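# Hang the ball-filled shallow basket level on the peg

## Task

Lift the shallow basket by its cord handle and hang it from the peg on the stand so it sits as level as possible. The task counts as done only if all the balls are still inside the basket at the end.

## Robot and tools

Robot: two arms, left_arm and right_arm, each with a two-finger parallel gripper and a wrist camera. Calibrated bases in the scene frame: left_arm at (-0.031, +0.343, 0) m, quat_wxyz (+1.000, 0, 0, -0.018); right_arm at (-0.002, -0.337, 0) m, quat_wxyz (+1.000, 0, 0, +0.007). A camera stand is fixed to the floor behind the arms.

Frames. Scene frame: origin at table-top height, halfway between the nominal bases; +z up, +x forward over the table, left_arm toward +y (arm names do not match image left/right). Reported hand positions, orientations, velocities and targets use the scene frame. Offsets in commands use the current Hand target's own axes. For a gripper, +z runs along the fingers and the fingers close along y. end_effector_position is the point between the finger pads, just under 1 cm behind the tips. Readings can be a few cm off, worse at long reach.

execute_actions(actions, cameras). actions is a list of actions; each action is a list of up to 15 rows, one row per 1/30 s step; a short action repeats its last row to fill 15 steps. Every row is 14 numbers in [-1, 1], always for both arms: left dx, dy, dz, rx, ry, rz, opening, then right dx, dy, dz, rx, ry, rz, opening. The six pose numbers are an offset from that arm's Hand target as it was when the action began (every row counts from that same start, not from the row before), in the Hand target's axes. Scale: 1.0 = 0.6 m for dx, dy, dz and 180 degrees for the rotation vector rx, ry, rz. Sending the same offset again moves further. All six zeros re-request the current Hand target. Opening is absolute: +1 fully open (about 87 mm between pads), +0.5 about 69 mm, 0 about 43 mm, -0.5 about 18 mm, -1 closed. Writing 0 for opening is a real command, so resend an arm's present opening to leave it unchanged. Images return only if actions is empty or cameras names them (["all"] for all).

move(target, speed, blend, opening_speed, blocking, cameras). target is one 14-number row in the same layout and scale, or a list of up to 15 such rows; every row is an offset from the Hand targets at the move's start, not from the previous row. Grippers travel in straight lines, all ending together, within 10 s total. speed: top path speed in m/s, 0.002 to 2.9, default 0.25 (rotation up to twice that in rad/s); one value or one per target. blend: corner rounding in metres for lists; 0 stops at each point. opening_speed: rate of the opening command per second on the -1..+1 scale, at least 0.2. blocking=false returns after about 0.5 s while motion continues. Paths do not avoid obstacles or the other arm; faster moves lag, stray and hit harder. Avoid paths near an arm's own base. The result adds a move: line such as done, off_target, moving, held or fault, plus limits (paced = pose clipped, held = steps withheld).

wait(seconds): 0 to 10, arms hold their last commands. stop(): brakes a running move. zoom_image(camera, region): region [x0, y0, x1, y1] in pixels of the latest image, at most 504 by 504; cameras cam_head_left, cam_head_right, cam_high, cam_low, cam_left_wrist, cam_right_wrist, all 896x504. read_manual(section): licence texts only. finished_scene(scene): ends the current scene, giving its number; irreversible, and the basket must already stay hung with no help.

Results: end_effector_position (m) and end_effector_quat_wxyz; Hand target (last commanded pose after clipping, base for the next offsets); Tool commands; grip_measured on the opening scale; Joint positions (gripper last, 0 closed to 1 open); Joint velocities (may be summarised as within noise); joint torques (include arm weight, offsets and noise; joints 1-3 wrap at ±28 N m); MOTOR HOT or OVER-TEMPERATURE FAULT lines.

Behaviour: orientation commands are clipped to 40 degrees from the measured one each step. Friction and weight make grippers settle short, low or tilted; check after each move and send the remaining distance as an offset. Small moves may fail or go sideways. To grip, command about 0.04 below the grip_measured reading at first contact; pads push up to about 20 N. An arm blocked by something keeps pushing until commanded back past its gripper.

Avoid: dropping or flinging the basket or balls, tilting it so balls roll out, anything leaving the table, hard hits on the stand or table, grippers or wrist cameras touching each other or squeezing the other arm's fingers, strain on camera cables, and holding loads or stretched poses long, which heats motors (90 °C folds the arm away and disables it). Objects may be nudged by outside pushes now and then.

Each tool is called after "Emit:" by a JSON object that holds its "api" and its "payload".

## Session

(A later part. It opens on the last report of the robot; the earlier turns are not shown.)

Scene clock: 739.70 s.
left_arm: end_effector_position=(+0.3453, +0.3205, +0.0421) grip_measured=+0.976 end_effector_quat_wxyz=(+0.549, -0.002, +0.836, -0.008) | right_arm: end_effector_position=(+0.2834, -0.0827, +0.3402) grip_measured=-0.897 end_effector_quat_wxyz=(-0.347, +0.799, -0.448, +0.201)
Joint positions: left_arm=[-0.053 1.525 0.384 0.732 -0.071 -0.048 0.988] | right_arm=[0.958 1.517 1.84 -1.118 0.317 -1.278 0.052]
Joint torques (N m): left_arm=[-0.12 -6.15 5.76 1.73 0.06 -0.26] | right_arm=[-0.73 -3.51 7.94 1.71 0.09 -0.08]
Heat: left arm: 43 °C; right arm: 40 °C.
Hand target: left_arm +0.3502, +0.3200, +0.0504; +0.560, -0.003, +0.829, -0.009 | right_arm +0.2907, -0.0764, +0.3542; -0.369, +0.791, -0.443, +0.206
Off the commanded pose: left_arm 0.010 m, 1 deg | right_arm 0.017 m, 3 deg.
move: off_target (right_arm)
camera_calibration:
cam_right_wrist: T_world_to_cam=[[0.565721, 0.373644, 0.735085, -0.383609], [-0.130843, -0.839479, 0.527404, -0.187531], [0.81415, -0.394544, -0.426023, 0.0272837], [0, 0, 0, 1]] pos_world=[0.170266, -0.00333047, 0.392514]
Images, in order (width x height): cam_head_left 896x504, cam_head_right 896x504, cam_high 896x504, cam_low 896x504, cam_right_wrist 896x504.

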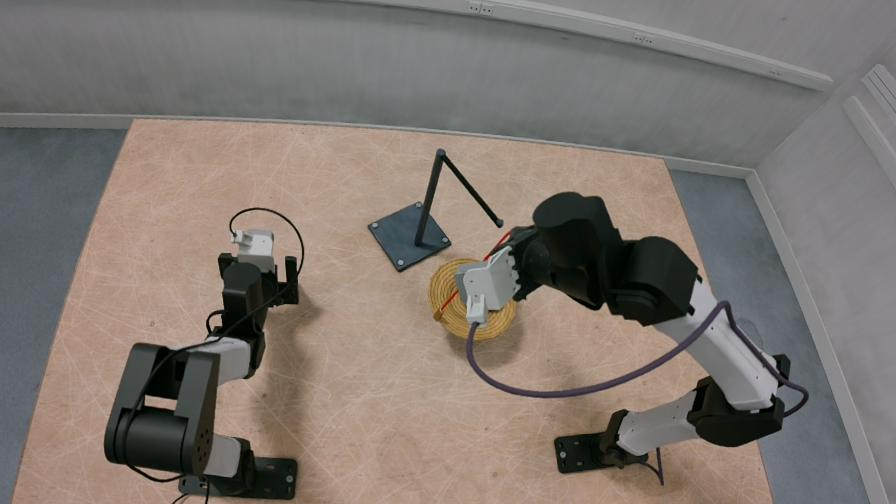

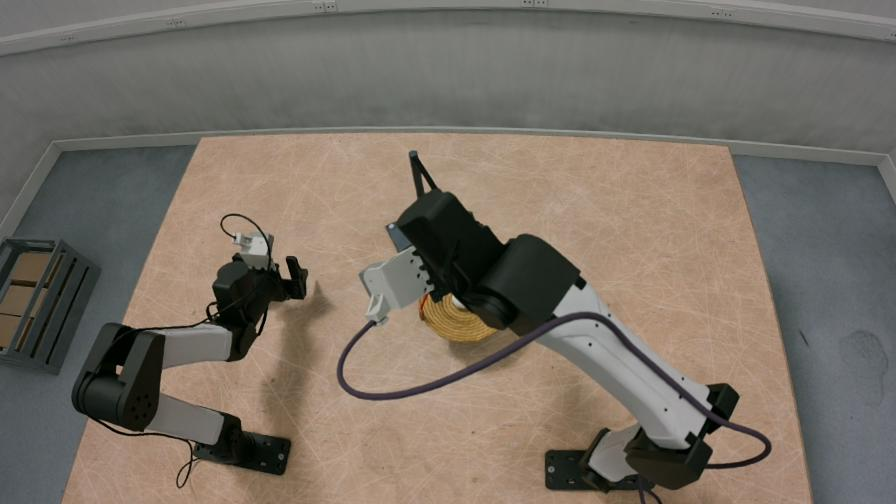

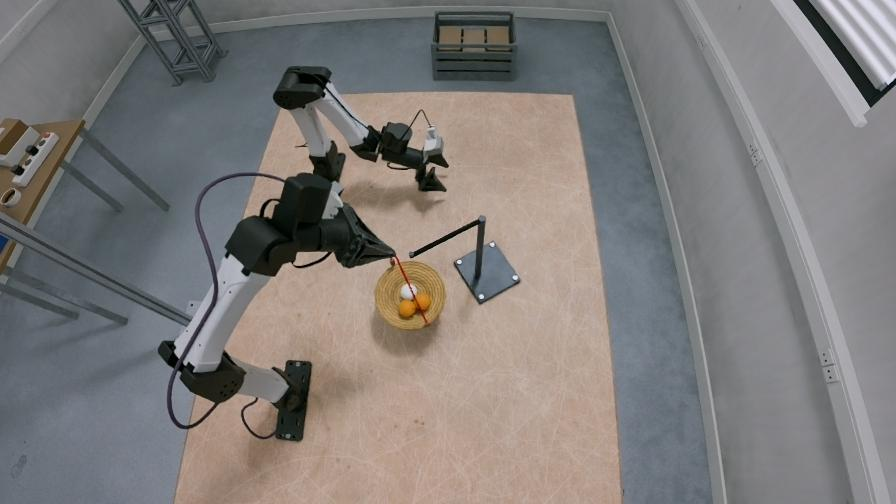

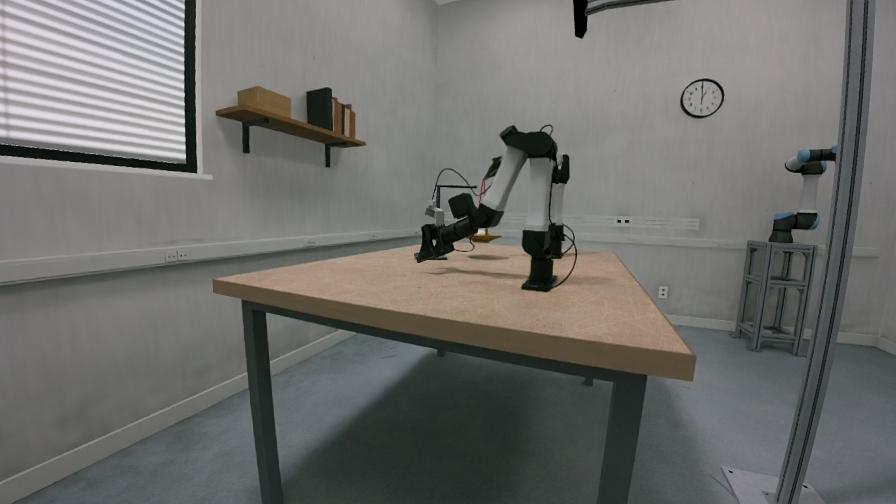

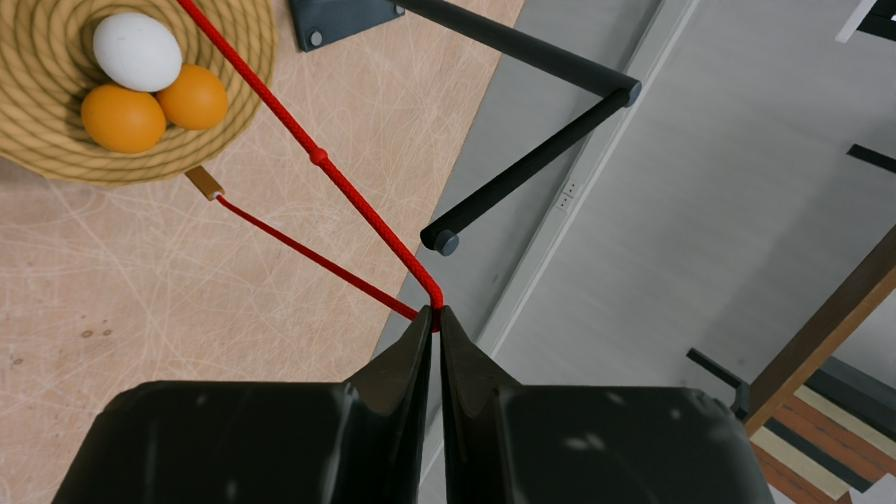

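Emit:
{"api": "move", "payload": {"target": [0,0,0,0,0,0,1,0.0041,-0.052,0.0543,0,0,0,-0.95], "speed": 0.04, "cameras": ["cam_high","cam_low","cam_right_wrist"]}}

Emit:
{"api": "zoom_image", "payload": {"camera": "cam_high", "region": [360, 200, 500, 340]}}

Emit:
{"api": "zoom_image", "payload": {"camera": "cam_low", "region": [425, 160, 525, 255]}}

Scene clock: 787.53 s.
left_arm: end_effector_position=(+0.3453, +0.3205, +0.0421) grip_measured=+0.976 end_effector_quat_wxyz=(+0.549, -0.002, +0.836, -0.008) | right_arm: end_effector_position=(+0.3235, -0.0596, +0.3458) grip_measured=-0.897 end_effector_quat_wxyz=(-0.352, +0.797, -0.448, +0.201)
Joint positions: left_arm=[-0.053 1.525 0.384 0.732 -0.071 -0.048 0.988] | right_arm=[0.893 1.678 2.021 -1.114 0.27 -1.324 0.052]
Joint torques (N m): left_arm=[-0.21 -6.15 5.75 1.74 0.05 -0.23] | right_arm=[-0.76 -4.49 7.88 1.65 0.06 -0.14]
Heat: left arm: 43 °C; right arm: 42 °C.
Hand target: left_arm +0.3502, +0.3200, +0.0504; +0.560, -0.003, +0.829, -0.009 | right_arm +0.3304, -0.0549, +0.3572; -0.369, +0.791, -0.443, +0.206
Off the commanded pose: left_arm 0.010 m, 1 deg | right_arm 0.014 m, 2 deg.
move: off_target (right_arm)
camera_calibration:
cam_right_wrist: T_world_to_cam=[[0.562285, 0.365134, 0.741966, -0.420649], [-0.133891, -0.845201, 0.517405, -0.161768], [0.816033, -0.390271, -0.426356, 0.00588435], [0, 0, 0, 1]] pos_world=[0.210063, 0.0191628, 0.398315]
Images, in order (width x height): cam_high 896x504, cam_low 896x504, cam_right_wrist 896x504.

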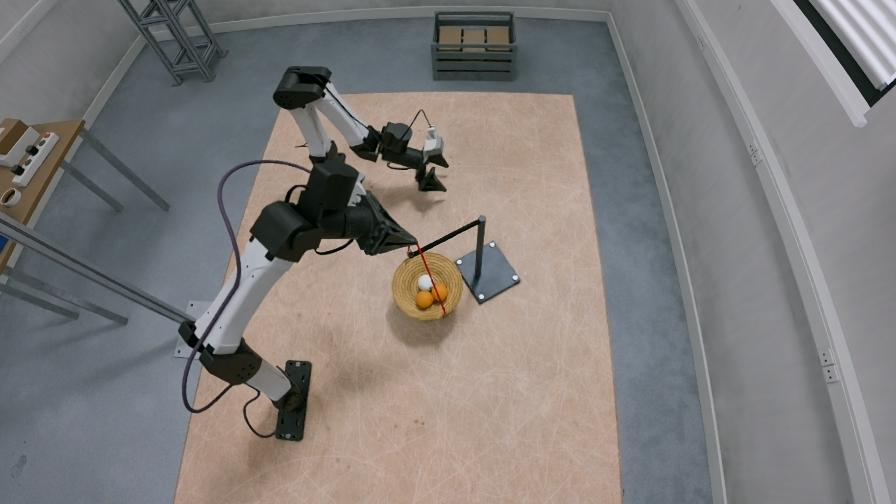

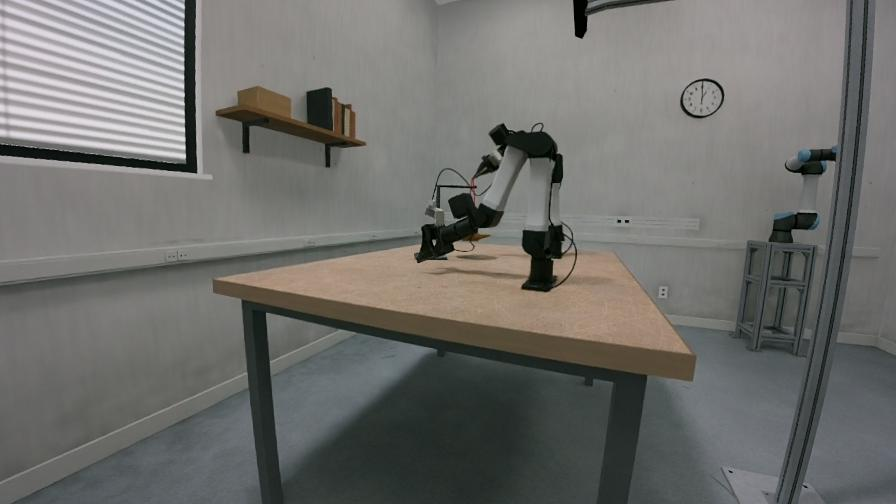

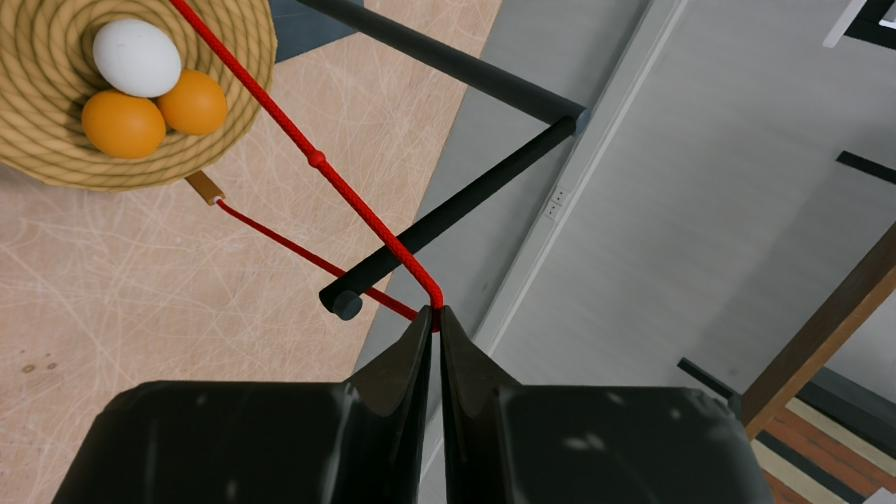

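Scaled by 3.600 from the camera's 896x504 image, which has a finer 1280x720 frame.

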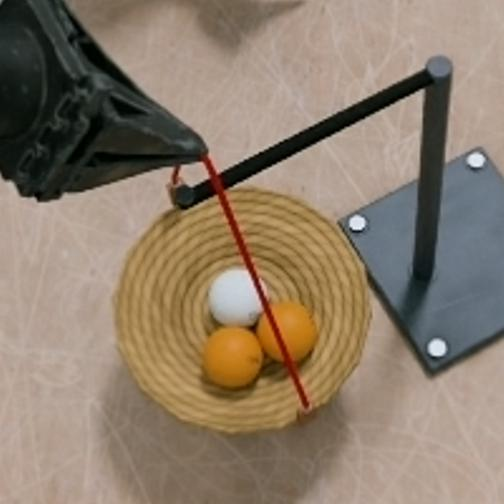

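Scaled by 5.040 from the camera's 896x504 image, which has a finer 1280x720 frame.

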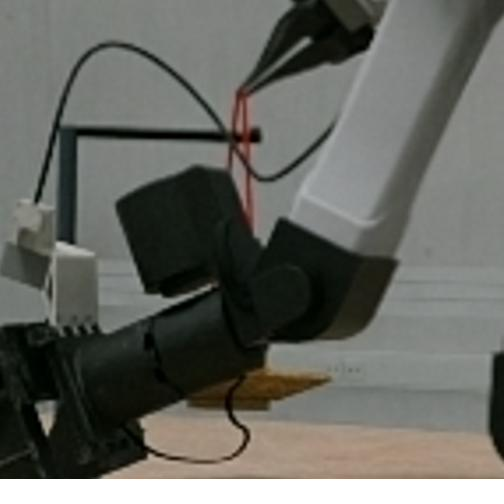

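Emit:
{"api": "move", "payload": {"target": [0,0,0,0,0,0,1,-0.0065,-0.0235,0.028,-0.05,0,0,-0.95], "speed": 0.04, "cameras": ["cam_high","cam_low","cam_right_wrist"]}}

Emit:
{"api": "zoom_image", "payload": {"camera": "cam_high", "region": [360, 200, 500, 340]}}

Emit:
{"api": "zoom_image", "payload": {"camera": "cam_low", "region": [425, 160, 525, 255]}}

Scene clock: 842.87 s.
left_arm: end_effector_position=(+0.3453, +0.3205, +0.0421) grip_measured=+0.976 end_effector_quat_wxyz=(+0.549, -0.002, +0.836, -0.008) | right_arm: end_effector_position=(+0.3413, -0.0428, +0.3541) grip_measured=-0.897 end_effector_quat_wxyz=(-0.302, +0.820, -0.455, +0.171)
Joint positions: left_arm=[-0.053 1.525 0.384 0.732 -0.071 -0.048 0.988] | right_arm=[0.864 2.107 2.809 -1.59 0.213 -1.325 0.052]
Joint torques (N m): left_arm=[-0.28 -6.12 5.76 1.72 0.05 -0.28] | right_arm=[-0.77 -5.9 6.04 1.44 0.03 0]
Heat: left arm: 43 °C; right arm: 42 °C.
Hand target: left_arm +0.3502, +0.3200, +0.0504; +0.560, -0.003, +0.829, -0.009 | right_arm +0.3471, -0.0402, +0.3573; -0.306, +0.817, -0.457, +0.171
Off the commanded pose: left_arm 0.010 m, 1 deg | right_arm 0.007 m, 1 deg.
joint read past its limit (right arm) — joint 4 (wrist pitch), lower limit.
joint sent to its limit (right arm) — joint 4 (wrist pitch), lower limit. The joint targets still meet the commanded pose.
move: done
camera_calibration:
cam_right_wrist: T_world_to_cam=[[0.632654, 0.416552, 0.652866, -0.433239], [-0.0674481, -0.810182, 0.582285, -0.193701], [0.771492, -0.412419, -0.484469, 0.0362927], [0, 0, 0, 1]] pos_world=[0.233026, 0.0385013, 0.413219]
Images, in order (width x height): cam_high 896x504, cam_low 896x504, cam_right_wrist 896x504.

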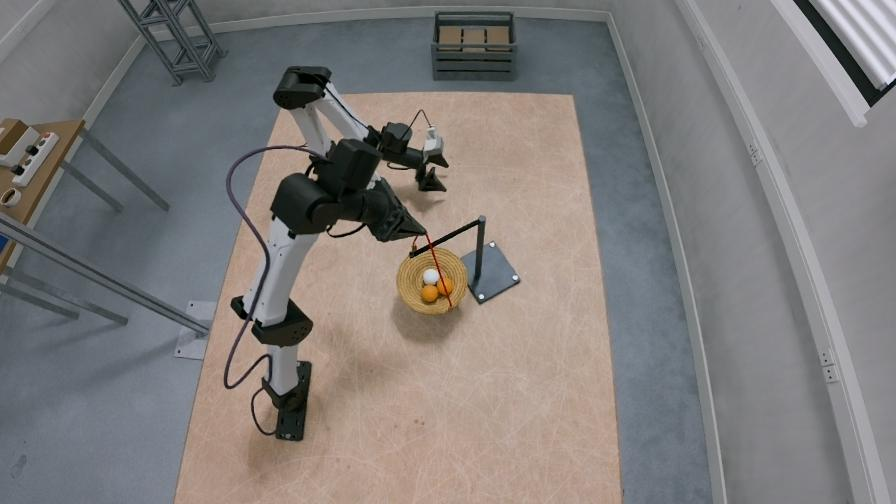

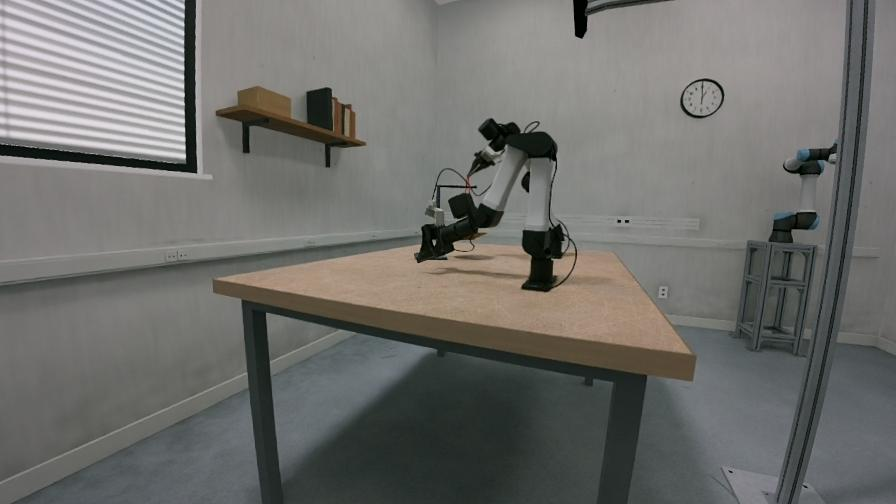

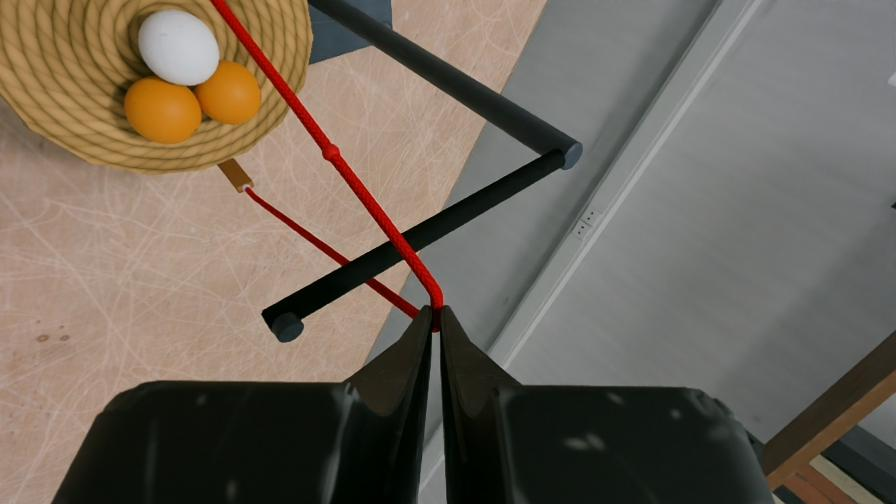

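Scaled by 3.600 from the camera's 896x504 image, which has a finer 1280x720 frame.

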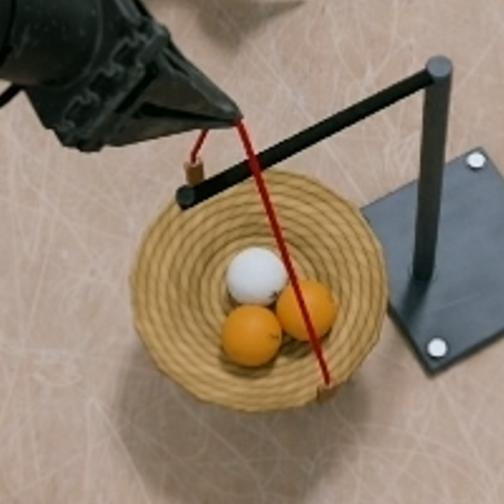

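Scaled by 5.040 from the camera's 896x504 image, which has a finer 1280x720 frame.

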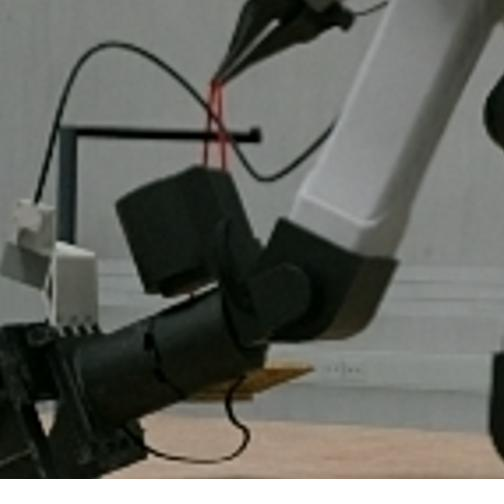

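Emit:
{"api": "move", "payload": {"target": [0,0,0,0,0,0,1,0,0.024,0.0276,0,0,0,-0.95], "speed": 0.03, "cameras": ["cam_high","cam_low","cam_right_wrist"]}}

Emit:
{"api": "zoom_image", "payload": {"camera": "cam_high", "region": [360, 200, 500, 340]}}

Emit:
{"api": "zoom_image", "payload": {"camera": "cam_low", "region": [425, 160, 525, 255]}}

Scene clock: 859.47 s.
left_arm: end_effector_position=(+0.3453, +0.3205, +0.0421) grip_measured=+0.976 end_effector_quat_wxyz=(+0.549, -0.002, +0.836, -0.008) | right_arm: end_effector_position=(+0.3475, -0.0351, +0.3176) grip_measured=-0.897 end_effector_quat_wxyz=(-0.279, +0.828, -0.457, +0.167)
Joint positions: left_arm=[-0.053 1.525 0.384 0.732 -0.071 -0.048 0.988] | right_arm=[0.864 1.994 2.444 -1.388 0.212 -1.325 0.052]
Joint torques (N m): left_arm=[-0.1 -6.06 5.7 1.73 0.08 -0.28] | right_arm=[-0.79 -10.32 4.01 1.5 0.04 0.08]
Heat: left arm: 43 °C; right arm: 42 °C.
Hand target: left_arm +0.3502, +0.3200, +0.0504; +0.560, -0.003, +0.829, -0.009 | right_arm +0.3470, -0.0402, +0.3353; -0.306, +0.817, -0.457, +0.171
Off the commanded pose: left_arm 0.010 m, 1 deg | right_arm 0.018 m, 3 deg.
move: off_target (right_arm)
camera_calibration:
cam_right_wrist: T_world_to_cam=[[0.652913, 0.441099, 0.615741, -0.41101], [-0.0476711, -0.787389, 0.614611, -0.182153], [0.755931, -0.43064, -0.493068, 0.0245061], [0, 0, 0, 1]] pos_world=[0.241146, 0.0484246, 0.377112]
Images, in order (width x height): cam_high 896x504, cam_low 896x504, cam_right_wrist 896x504.

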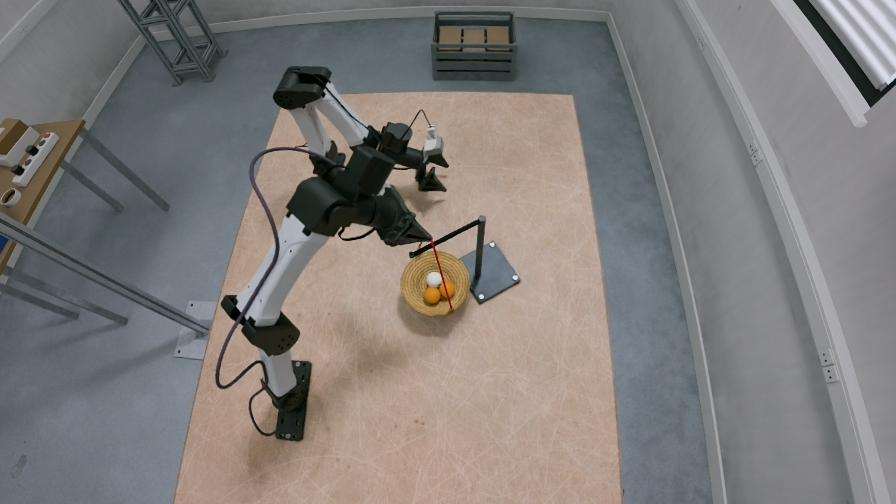

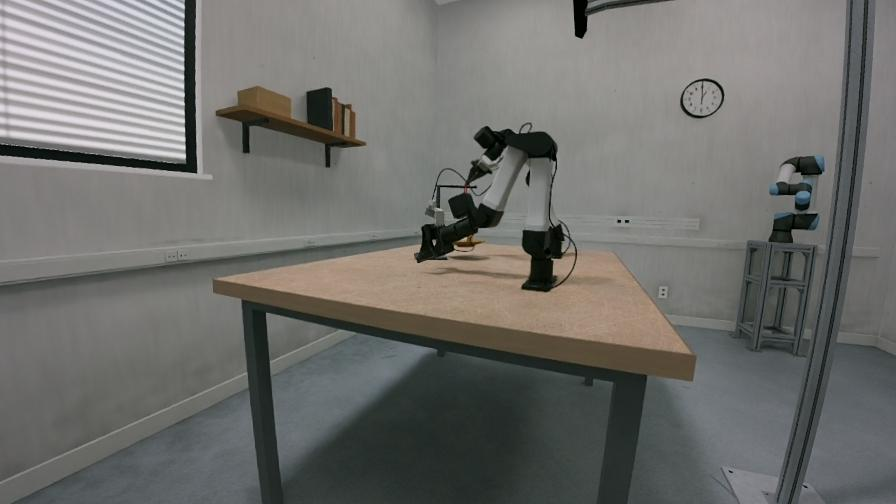

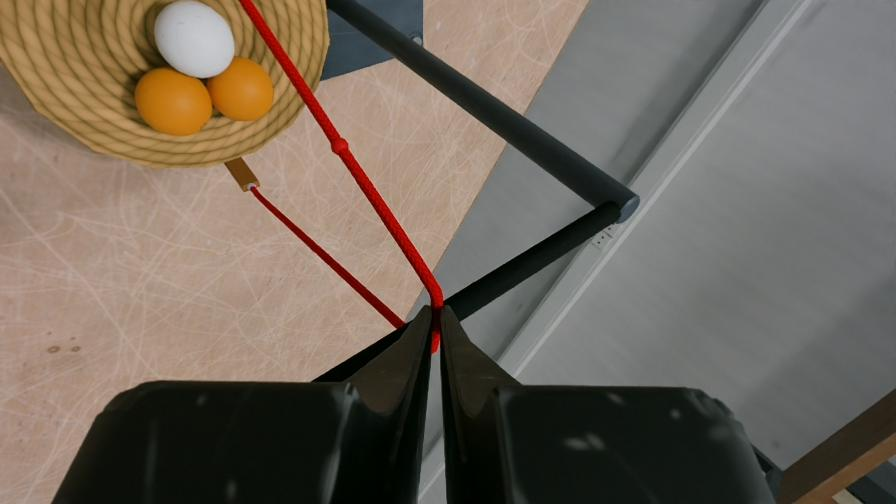

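Scaled by 3.600 from the camera's 896x504 image, which has a finer 1280x720 frame.

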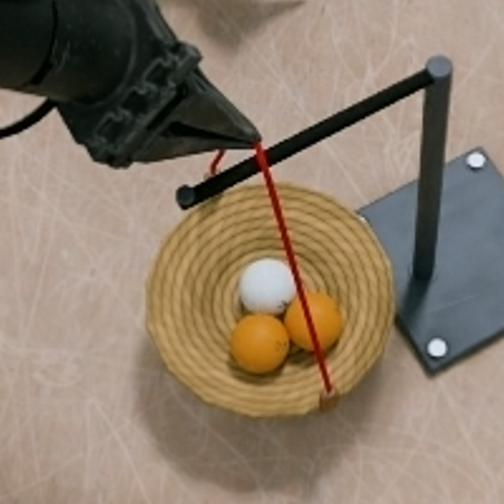

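Scaled by 5.040 from the camera's 896x504 image, which has a finer 1280x720 frame.

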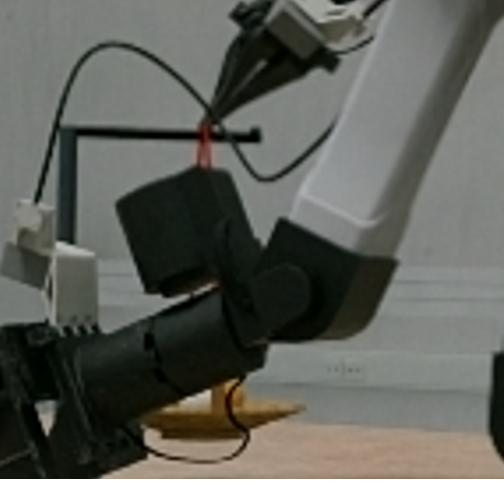

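Emit:
{"api": "move", "payload": {"target": [0,0,0,0,0,0,1,0.006,-0.004,-0.005,0,0,0,-0.95], "speed": 0.03, "cameras": ["cam_high","cam_low","cam_right_wrist"]}}

Emit:
{"api": "zoom_image", "payload": {"camera": "cam_high", "region": [400, 210, 470, 280]}}

Emit:
{"api": "zoom_image", "payload": {"camera": "cam_right_wrist", "region": [340, 220, 540, 400]}}

Emit:
{"api": "zoom_image", "payload": {"camera": "cam_low", "region": [445, 170, 485, 210]}}

Scene clock: 883.73 s.
left_arm: end_effector_position=(+0.3453, +0.3205, +0.0421) grip_measured=+0.976 end_effector_quat_wxyz=(+0.549, -0.002, +0.836, -0.008) | right_arm: end_effector_position=(+0.3491, -0.0365, +0.3175) grip_measured=-0.897 end_effector_quat_wxyz=(-0.280, +0.827, -0.459, +0.166)
Joint positions: left_arm=[-0.053 1.525 0.384 0.732 -0.071 -0.048 0.988] | right_arm=[0.858 1.994 2.444 -1.387 0.208 -1.325 0.052]
Joint torques (N m): left_arm=[-0.2 -6.11 5.72 1.73 0.06 -0.24] | right_arm=[-1.09 -9.76 6.22 1.31 0.04 -0.02]
Heat: left arm: 43 °C; right arm: 41 °C.
Hand target: left_arm +0.3502, +0.3200, +0.0504; +0.560, -0.003, +0.829, -0.009 | right_arm +0.3488, -0.0432, +0.3392; -0.306, +0.817, -0.457, +0.171
Off the commanded pose: left_arm 0.010 m, 1 deg | right_arm 0.023 m, 3 deg.
move: off_target (right_arm)
camera_calibration:
cam_right_wrist: T_world_to_cam=[[0.655684, 0.436839, 0.615832, -0.412524], [-0.0493247, -0.789109, 0.612269, -0.181742], [0.753422, -0.431831, -0.49586, 0.0243865], [0, 0, 0, 1]] pos_world=[0.243148, 0.0473233, 0.377413]
Images, in order (width x height): cam_high 896x504, cam_low 896x504, cam_right_wrist 896x504.

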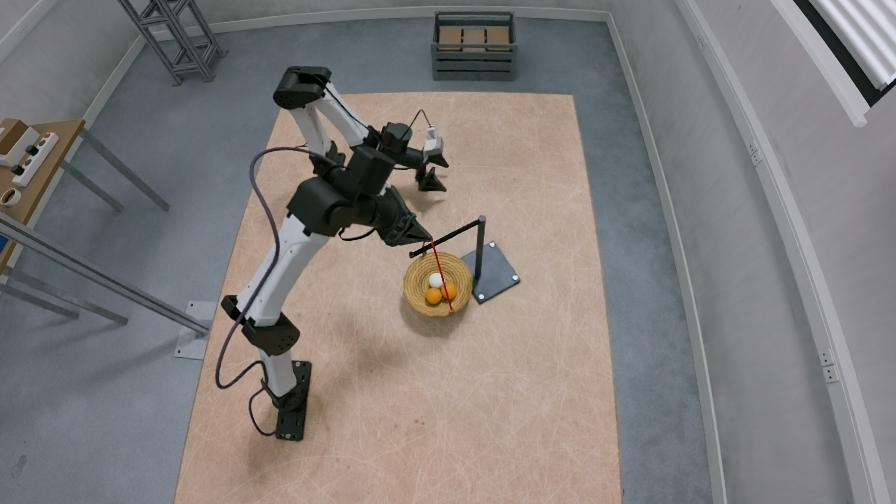

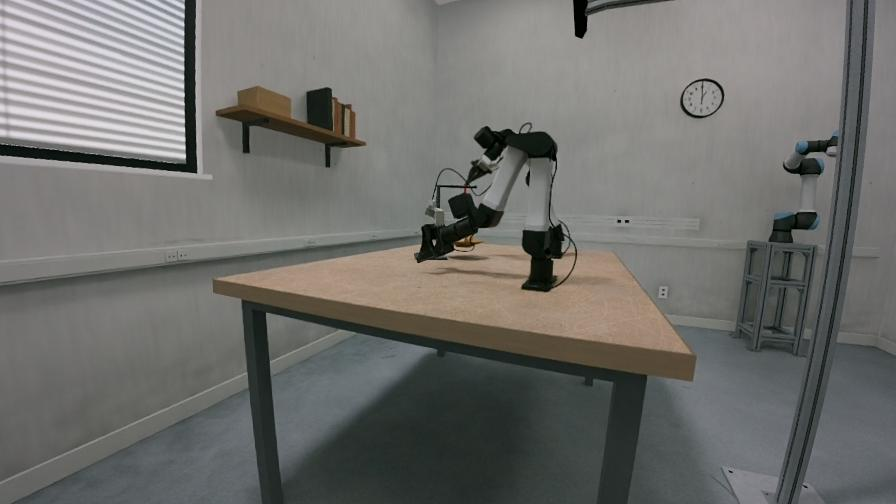

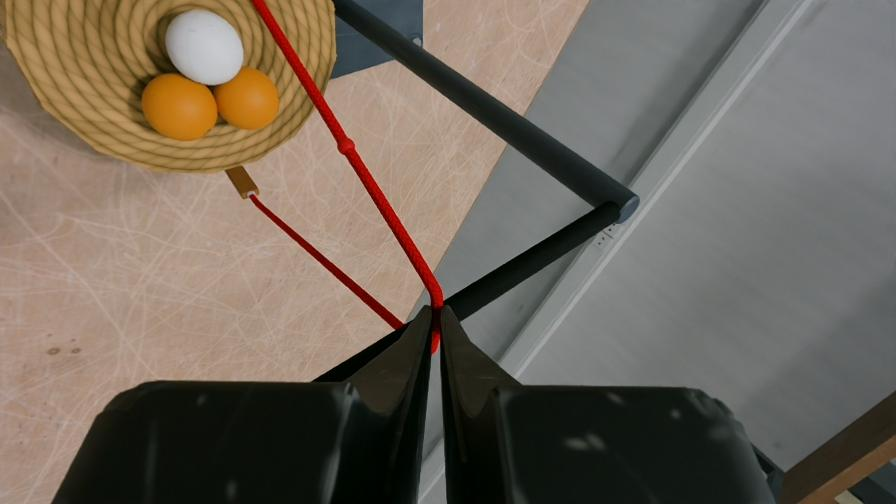

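Scaled by 7.200 from the camera's 896x504 image, which has a finer 1280x720 frame.

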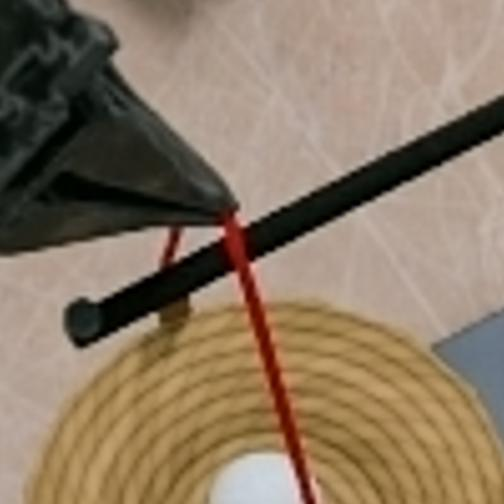

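Scaled by 2.520 from the camera's 896x504 image, which has a finer 1280x720 frame.

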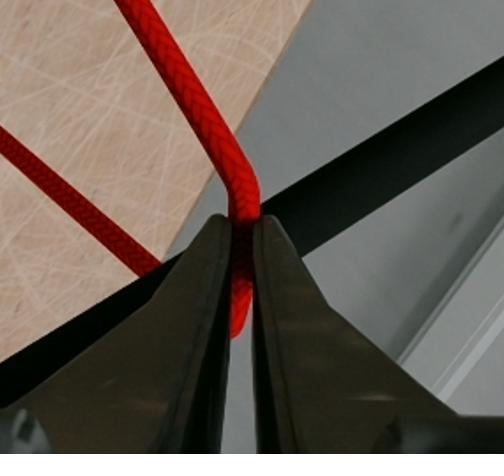

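Scaled by 12.600 from the camera's 896x504 image, which has a finer 1280x720 frame.

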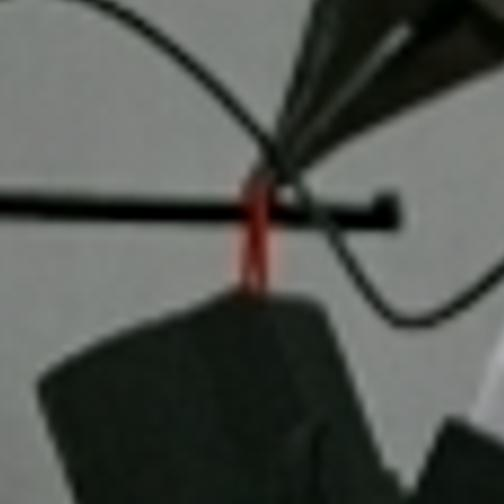

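Emit:
{"api": "move", "payload": {"target": [0,0,0,0,0,0,1,0,0.0098,0.0113,0,0,0,-0.95], "speed": 0.02, "cameras": ["cam_high","cam_low","cam_right_wrist"]}}

Emit:
{"api": "zoom_image", "payload": {"camera": "cam_high", "region": [400, 210, 470, 280]}}

Emit:
{"api": "zoom_image", "payload": {"camera": "cam_right_wrist", "region": [340, 220, 540, 400]}}

Emit:
{"api": "zoom_image", "payload": {"camera": "cam_low", "region": [445, 170, 485, 210]}}

Scene clock: 905.17 s.
left_arm: end_effector_position=(+0.3453, +0.3205, +0.0421) grip_measured=+0.976 end_effector_quat_wxyz=(+0.549, -0.002, +0.836, -0.008) | right_arm: end_effector_position=(+0.3491, -0.0362, +0.3164) grip_measured=-0.897 end_effector_quat_wxyz=(-0.288, +0.824, -0.458, +0.167)
Joint positions: left_arm=[-0.053 1.525 0.384 0.732 -0.071 -0.048 0.988] | right_arm=[0.858 1.956 2.368 -1.331 0.207 -1.325 0.052]
Joint torques (N m): left_arm=[-0.13 -6.02 5.79 1.77 0.06 -0.26] | right_arm=[-1.05 -9.83 4.01 1.44 0.02 -0.03]
Heat: left arm: 44 °C; right arm: 43 °C.
Hand target: left_arm +0.3502, +0.3200, +0.0504; +0.560, -0.003, +0.829, -0.009 | right_arm +0.3487, -0.0432, +0.3303; -0.306, +0.817, -0.457, +0.171
Off the commanded pose: left_arm 0.010 m, 1 deg | right_arm 0.016 m, 2 deg.
move: off_target (right_arm)
camera_calibration:
cam_right_wrist: T_world_to_cam=[[0.648643, 0.42838, 0.629089, -0.413963], [-0.0553601, -0.797815, 0.600355, -0.175312], [0.759077, -0.424243, -0.493782, 0.0215625], [0, 0, 0, 1]] pos_world=[0.242441, 0.0466144, 0.376316]
Images, in order (width x height): cam_high 896x504, cam_low 896x504, cam_right_wrist 896x504.

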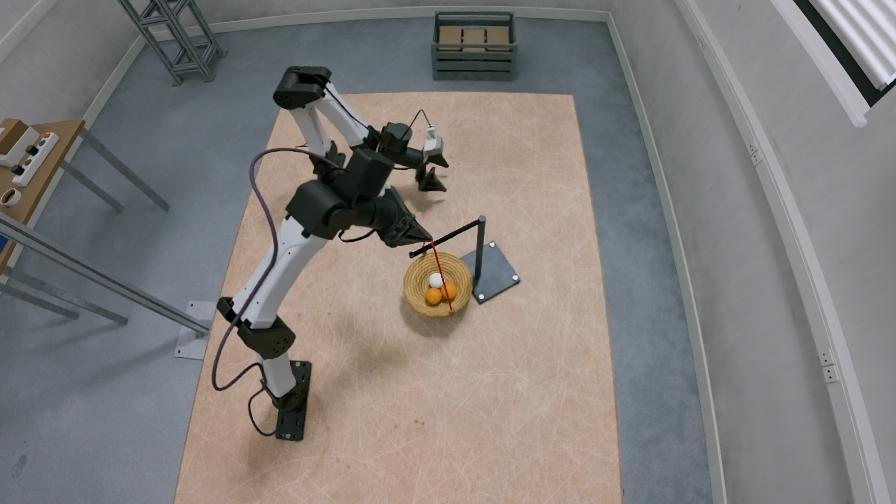

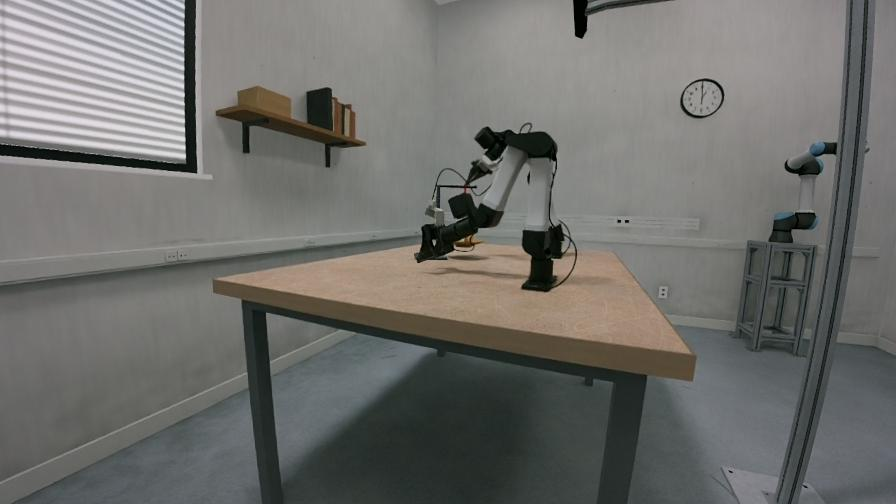

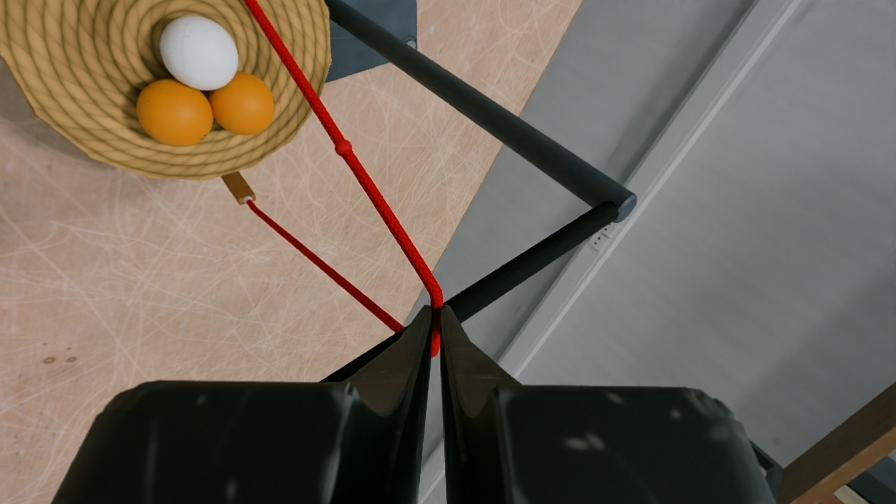

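Scaled by 7.200 from the camera's 896x504 image, which has a finer 1280x720 frame.

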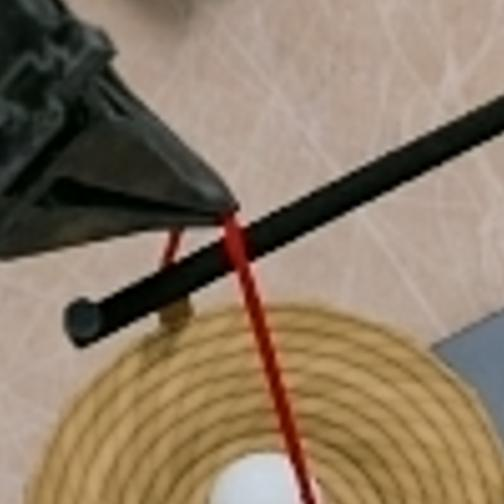

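Scaled by 2.520 from the camera's 896x504 image, which has a finer 1280x720 frame.

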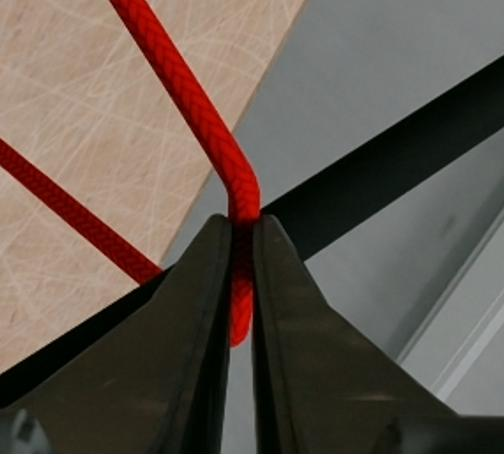

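Scaled by 12.600 from the camera's 896x504 image, which has a finer 1280x720 frame.

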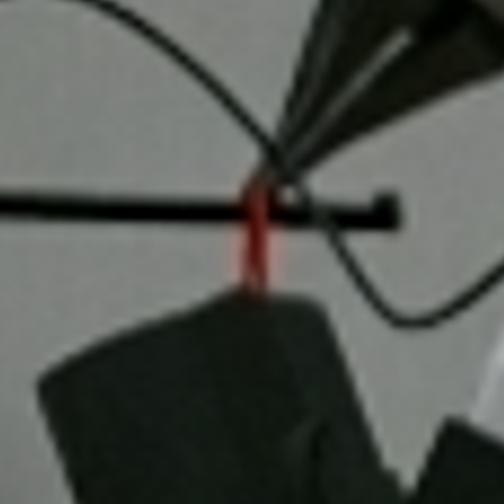

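Emit:
{"api": "move", "payload": {"target": [0,0,0,0,0,0,1,0,0,0,0,0,0,-0.6], "opening_speed": 0.25, "cameras": ["cam_high","cam_low","cam_right_wrist"]}}

Emit:
{"api": "zoom_image", "payload": {"camera": "cam_high", "region": [400, 210, 470, 280]}}

Emit:
{"api": "zoom_image", "payload": {"camera": "cam_low", "region": [445, 170, 485, 210]}}

Scene clock: 921.80 s.
left_arm: end_effector_position=(+0.3453, +0.3205, +0.0421) grip_measured=+0.976 end_effector_quat_wxyz=(+0.549, -0.002, +0.836, -0.008) | right_arm: end_effector_position=(+0.3507, -0.0367, +0.3173) grip_measured=-0.600 end_effector_quat_wxyz=(-0.291, +0.822, -0.459, +0.168)
Joint positions: left_arm=[-0.053 1.525 0.384 0.732 -0.071 -0.048 0.988] | right_arm=[0.854 1.956 2.368 -1.326 0.207 -1.325 0.2]
Joint torques (N m): left_arm=[-0.12 -6.06 5.76 1.72 0.09 -0.26] | right_arm=[-0.77 -9.85 3.9 1.37 0.02 -0.02]
Heat: left arm: 44 °C; right arm: 46 °C.
Hand target: left_arm +0.3502, +0.3200, +0.0504; +0.560, -0.003, +0.829, -0.009 | right_arm +0.3487, -0.0432, +0.3303; -0.306, +0.817, -0.457, +0.171
Off the commanded pose: left_arm 0.010 m, 1 deg | right_arm 0.015 m, 2 deg.
move: off_target (right_arm)
camera_calibration:
cam_right_wrist: T_world_to_cam=[[0.64779, 0.423388, 0.633333, -0.416621], [-0.0603165, -0.80023, 0.596653, -0.173361], [0.759427, -0.424706, -0.492844, 0.0201292], [0, 0, 0, 1]] pos_world=[0.24414, 0.0462123, 0.377217]
Images, in order (width x height): cam_high 896x504, cam_low 896x504, cam_right_wrist 896x504.

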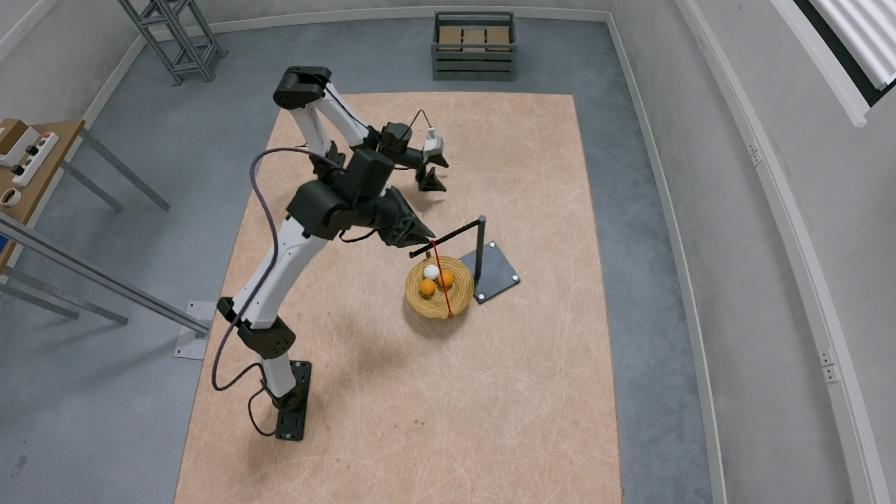

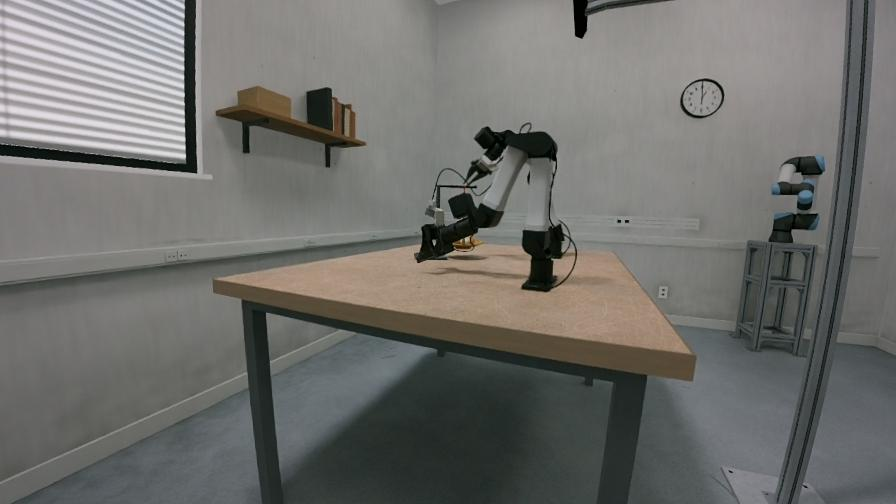

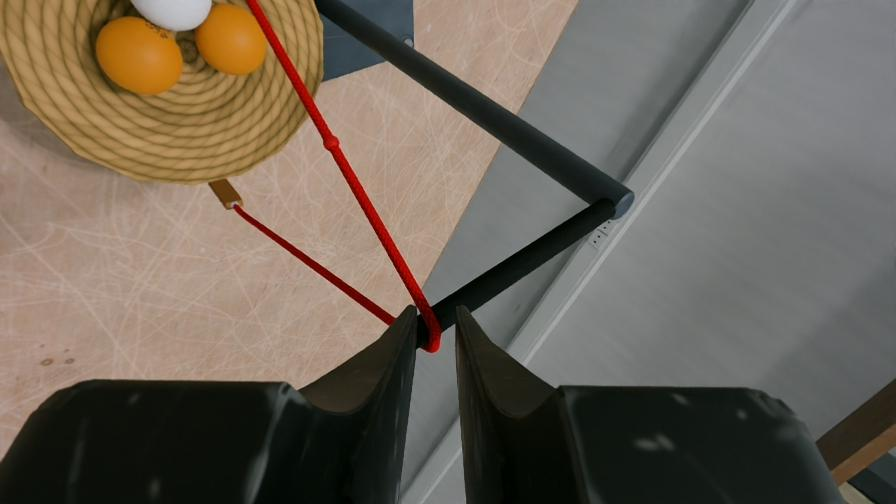

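Scaled by 7.200 from the camera's 896x504 image, which has a finer 1280x720 frame.

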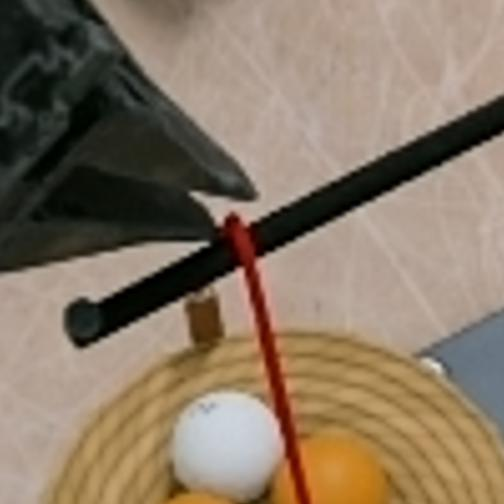

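Scaled by 12.600 from the camera's 896x504 image, which has a finer 1280x720 frame.

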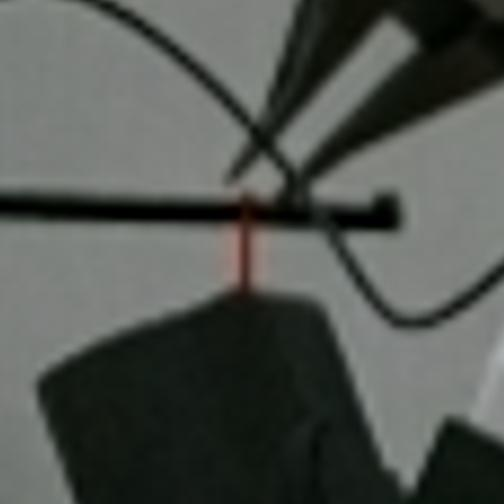

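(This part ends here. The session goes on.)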